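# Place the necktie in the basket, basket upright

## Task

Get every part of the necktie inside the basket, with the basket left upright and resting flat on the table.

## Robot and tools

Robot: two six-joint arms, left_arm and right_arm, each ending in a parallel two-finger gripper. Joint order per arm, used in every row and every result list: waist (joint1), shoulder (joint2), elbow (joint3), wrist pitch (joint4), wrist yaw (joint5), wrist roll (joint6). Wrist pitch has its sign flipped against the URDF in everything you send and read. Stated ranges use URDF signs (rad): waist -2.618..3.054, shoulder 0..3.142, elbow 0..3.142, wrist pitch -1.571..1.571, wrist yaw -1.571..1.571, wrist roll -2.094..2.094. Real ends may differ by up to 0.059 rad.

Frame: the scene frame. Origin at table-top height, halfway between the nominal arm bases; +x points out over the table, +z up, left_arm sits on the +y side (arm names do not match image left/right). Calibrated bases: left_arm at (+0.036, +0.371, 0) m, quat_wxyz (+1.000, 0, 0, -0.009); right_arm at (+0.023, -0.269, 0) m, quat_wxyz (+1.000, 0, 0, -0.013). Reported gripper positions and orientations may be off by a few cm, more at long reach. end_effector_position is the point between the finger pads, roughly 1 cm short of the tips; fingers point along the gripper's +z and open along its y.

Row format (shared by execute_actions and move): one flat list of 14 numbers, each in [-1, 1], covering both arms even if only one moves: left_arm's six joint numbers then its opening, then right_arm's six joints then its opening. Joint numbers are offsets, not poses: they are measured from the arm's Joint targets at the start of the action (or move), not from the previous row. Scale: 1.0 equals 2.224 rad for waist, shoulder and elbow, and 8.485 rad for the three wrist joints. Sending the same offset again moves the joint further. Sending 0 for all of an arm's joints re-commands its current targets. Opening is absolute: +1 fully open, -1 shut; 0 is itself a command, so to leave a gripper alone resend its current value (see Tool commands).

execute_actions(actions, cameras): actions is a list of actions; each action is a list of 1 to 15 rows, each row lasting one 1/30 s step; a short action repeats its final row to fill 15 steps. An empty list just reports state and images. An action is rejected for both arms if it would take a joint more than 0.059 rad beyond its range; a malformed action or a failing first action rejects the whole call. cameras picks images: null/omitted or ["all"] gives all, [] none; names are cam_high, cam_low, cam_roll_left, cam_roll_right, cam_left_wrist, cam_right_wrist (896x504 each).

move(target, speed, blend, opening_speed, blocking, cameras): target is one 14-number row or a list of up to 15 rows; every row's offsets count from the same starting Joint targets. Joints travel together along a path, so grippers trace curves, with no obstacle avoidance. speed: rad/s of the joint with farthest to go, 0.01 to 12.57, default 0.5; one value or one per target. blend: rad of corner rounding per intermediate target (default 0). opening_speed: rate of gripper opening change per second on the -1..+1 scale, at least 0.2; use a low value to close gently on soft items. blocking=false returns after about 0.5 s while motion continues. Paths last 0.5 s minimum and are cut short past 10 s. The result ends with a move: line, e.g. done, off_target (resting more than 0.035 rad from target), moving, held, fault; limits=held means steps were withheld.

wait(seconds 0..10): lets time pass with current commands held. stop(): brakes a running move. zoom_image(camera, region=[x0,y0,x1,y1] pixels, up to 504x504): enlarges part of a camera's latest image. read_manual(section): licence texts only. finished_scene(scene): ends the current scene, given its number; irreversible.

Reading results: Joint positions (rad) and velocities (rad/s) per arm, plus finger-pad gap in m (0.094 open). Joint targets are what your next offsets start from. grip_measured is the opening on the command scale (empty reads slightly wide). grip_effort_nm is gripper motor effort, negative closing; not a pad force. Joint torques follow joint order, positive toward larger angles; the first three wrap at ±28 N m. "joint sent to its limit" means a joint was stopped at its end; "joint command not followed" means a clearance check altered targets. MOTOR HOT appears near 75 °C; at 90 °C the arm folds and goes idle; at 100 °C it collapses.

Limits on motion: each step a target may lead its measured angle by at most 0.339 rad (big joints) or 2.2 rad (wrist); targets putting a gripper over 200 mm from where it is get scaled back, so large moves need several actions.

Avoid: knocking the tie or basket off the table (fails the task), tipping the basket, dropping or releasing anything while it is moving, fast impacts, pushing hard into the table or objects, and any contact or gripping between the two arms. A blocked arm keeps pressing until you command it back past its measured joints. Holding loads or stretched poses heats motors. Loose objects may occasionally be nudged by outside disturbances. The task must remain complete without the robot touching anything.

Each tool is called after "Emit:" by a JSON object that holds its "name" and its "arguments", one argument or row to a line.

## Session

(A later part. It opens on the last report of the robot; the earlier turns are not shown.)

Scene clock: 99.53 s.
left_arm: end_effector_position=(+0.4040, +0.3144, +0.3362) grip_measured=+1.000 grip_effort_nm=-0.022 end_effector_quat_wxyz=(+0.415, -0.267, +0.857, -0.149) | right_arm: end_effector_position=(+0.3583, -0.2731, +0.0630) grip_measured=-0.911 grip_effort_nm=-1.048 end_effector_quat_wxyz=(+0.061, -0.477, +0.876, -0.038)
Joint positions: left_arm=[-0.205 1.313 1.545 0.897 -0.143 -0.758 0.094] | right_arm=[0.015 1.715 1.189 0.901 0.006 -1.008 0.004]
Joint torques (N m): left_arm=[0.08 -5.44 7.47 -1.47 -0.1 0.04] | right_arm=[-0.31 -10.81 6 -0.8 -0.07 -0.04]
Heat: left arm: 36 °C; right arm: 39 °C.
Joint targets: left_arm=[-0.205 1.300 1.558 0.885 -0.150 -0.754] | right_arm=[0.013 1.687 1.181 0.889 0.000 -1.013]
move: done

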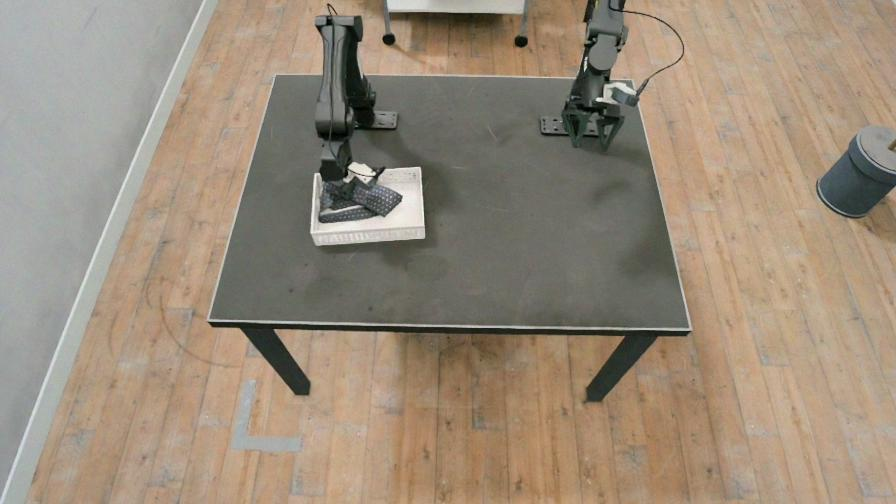

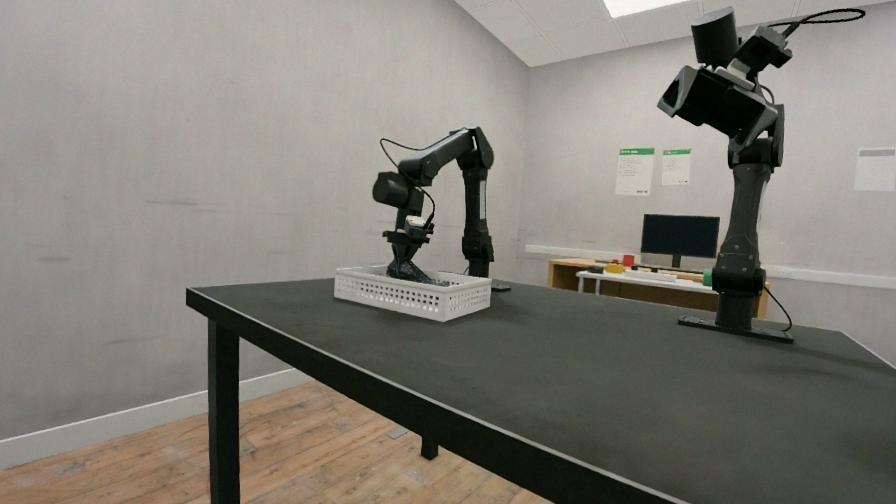

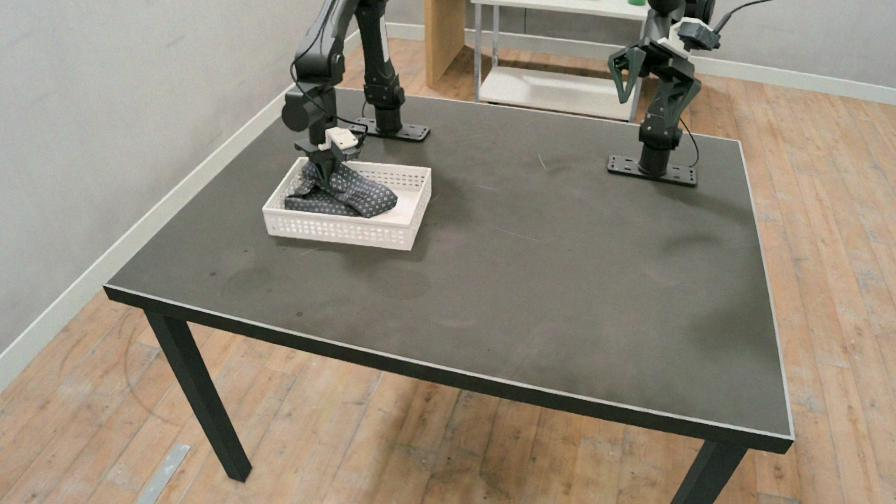

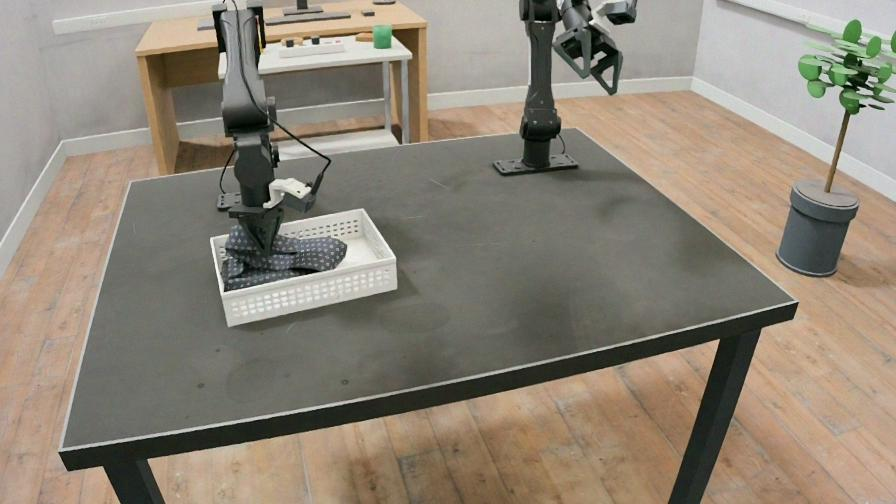

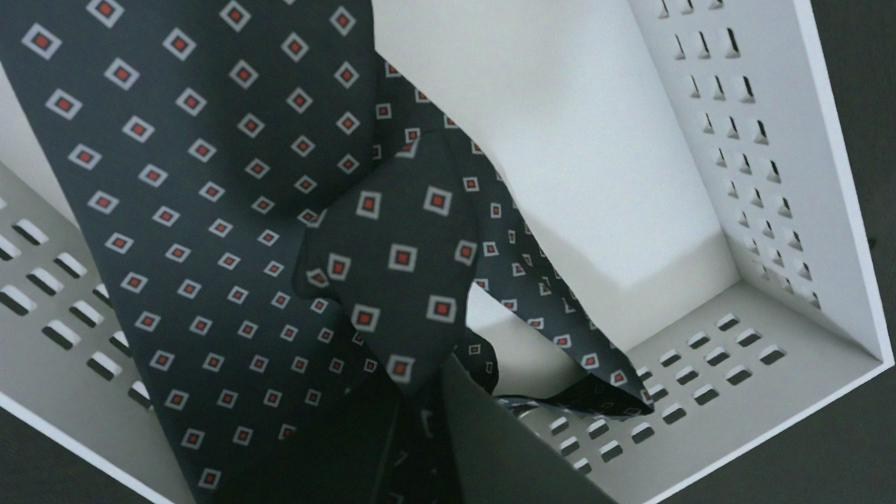

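Emit:
{"name": "move", "arguments": {
  "target": [
    [0,0,0,0,0,0,1,0,0,0,0,0,0,0.1],
    [0,0,0,0,0,0,1,0,-0.0014,0.233,0.0614,0,0,0.1]
  ],
  "speed": 0.5,
  "opening_speed": 0.8,
  "cameras": ["cam_high","cam_roll_left","cam_roll_right","cam_right_wrist"]
}}

Scene clock: 103.73 s.
left_arm: end_effector_position=(+0.4040, +0.3144, +0.3362) grip_measured=+1.000 grip_effort_nm=-0.022 end_effector_quat_wxyz=(+0.415, -0.267, +0.857, -0.149) | right_arm: end_effector_position=(+0.3599, -0.2731, +0.1831) grip_measured=+0.097 grip_effort_nm=0.120 end_effector_quat_wxyz=(+0.055, -0.477, +0.876, -0.034)
Joint positions: left_arm=[-0.205 1.313 1.545 0.897 -0.143 -0.758 0.094] | right_arm=[0.015 1.715 1.673 1.399 0.006 -1.008 0.052]
Joint torques (N m): left_arm=[0.06 -5.44 7.46 -1.47 -0.1 0.04] | right_arm=[-0.28 -11.15 9.13 -0.48 -0.06 -0.03]
Heat: left arm: 36 °C; right arm: 39 °C.
Joint targets: left_arm=[-0.205 1.300 1.558 0.885 -0.150 -0.754] | right_arm=[0.013 1.684 1.699 1.410 0.000 -1.013]
move: done

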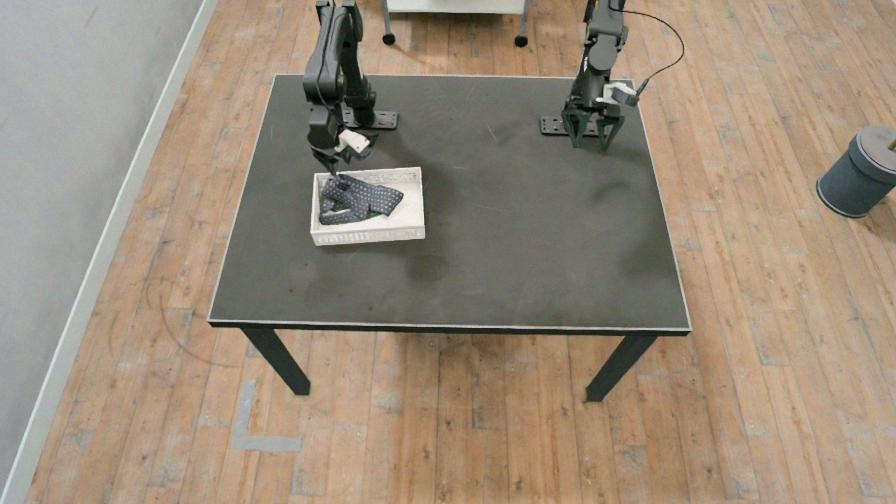

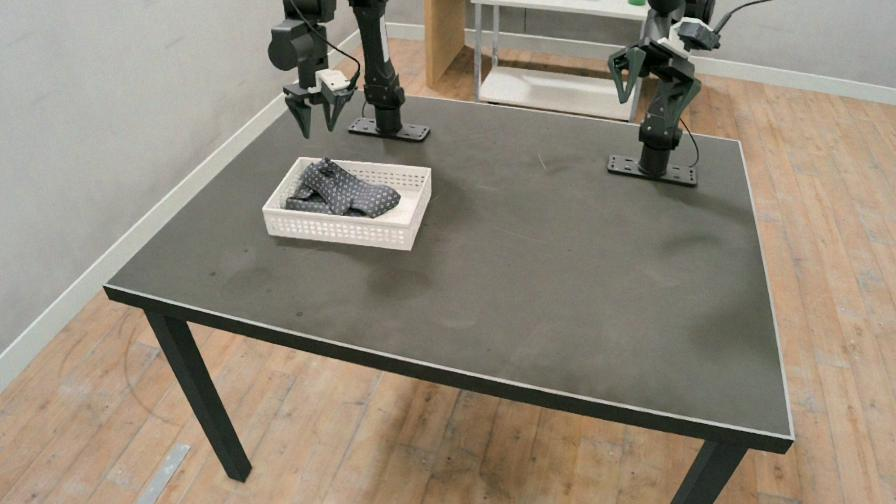

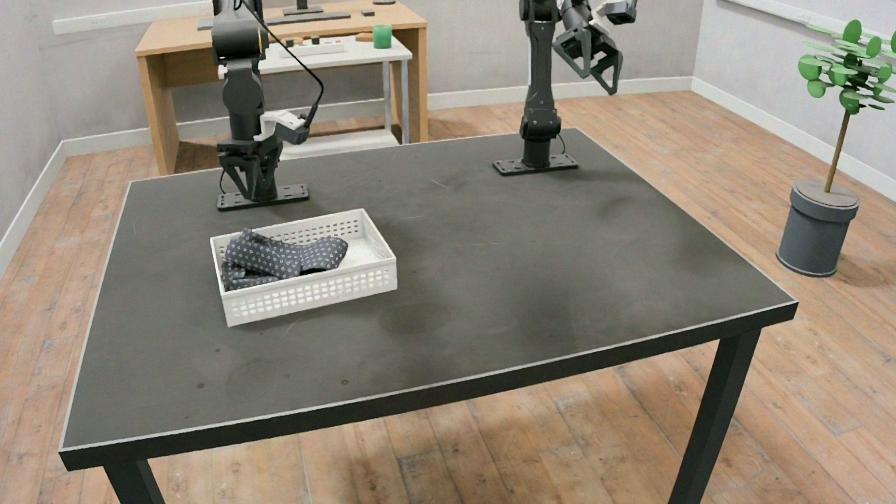

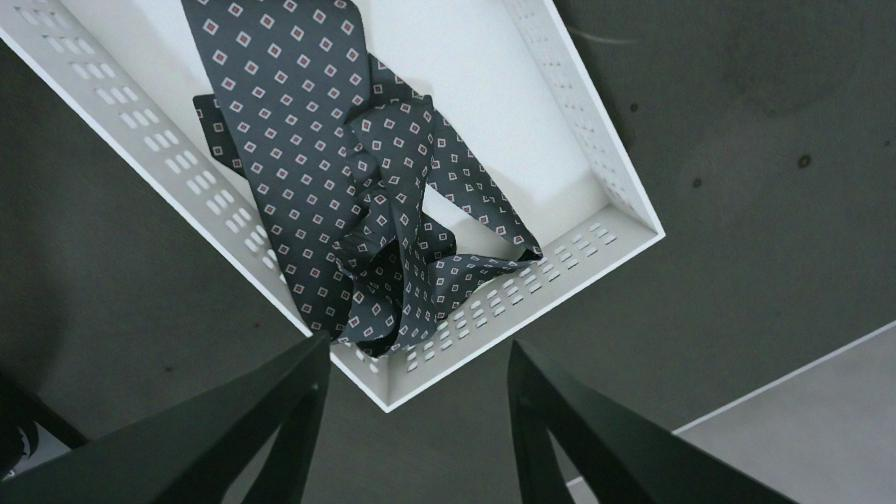

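Emit:
{"name": "finished_scene", "arguments": {
  "scene": 1
}}

The scene is finished: the task was done.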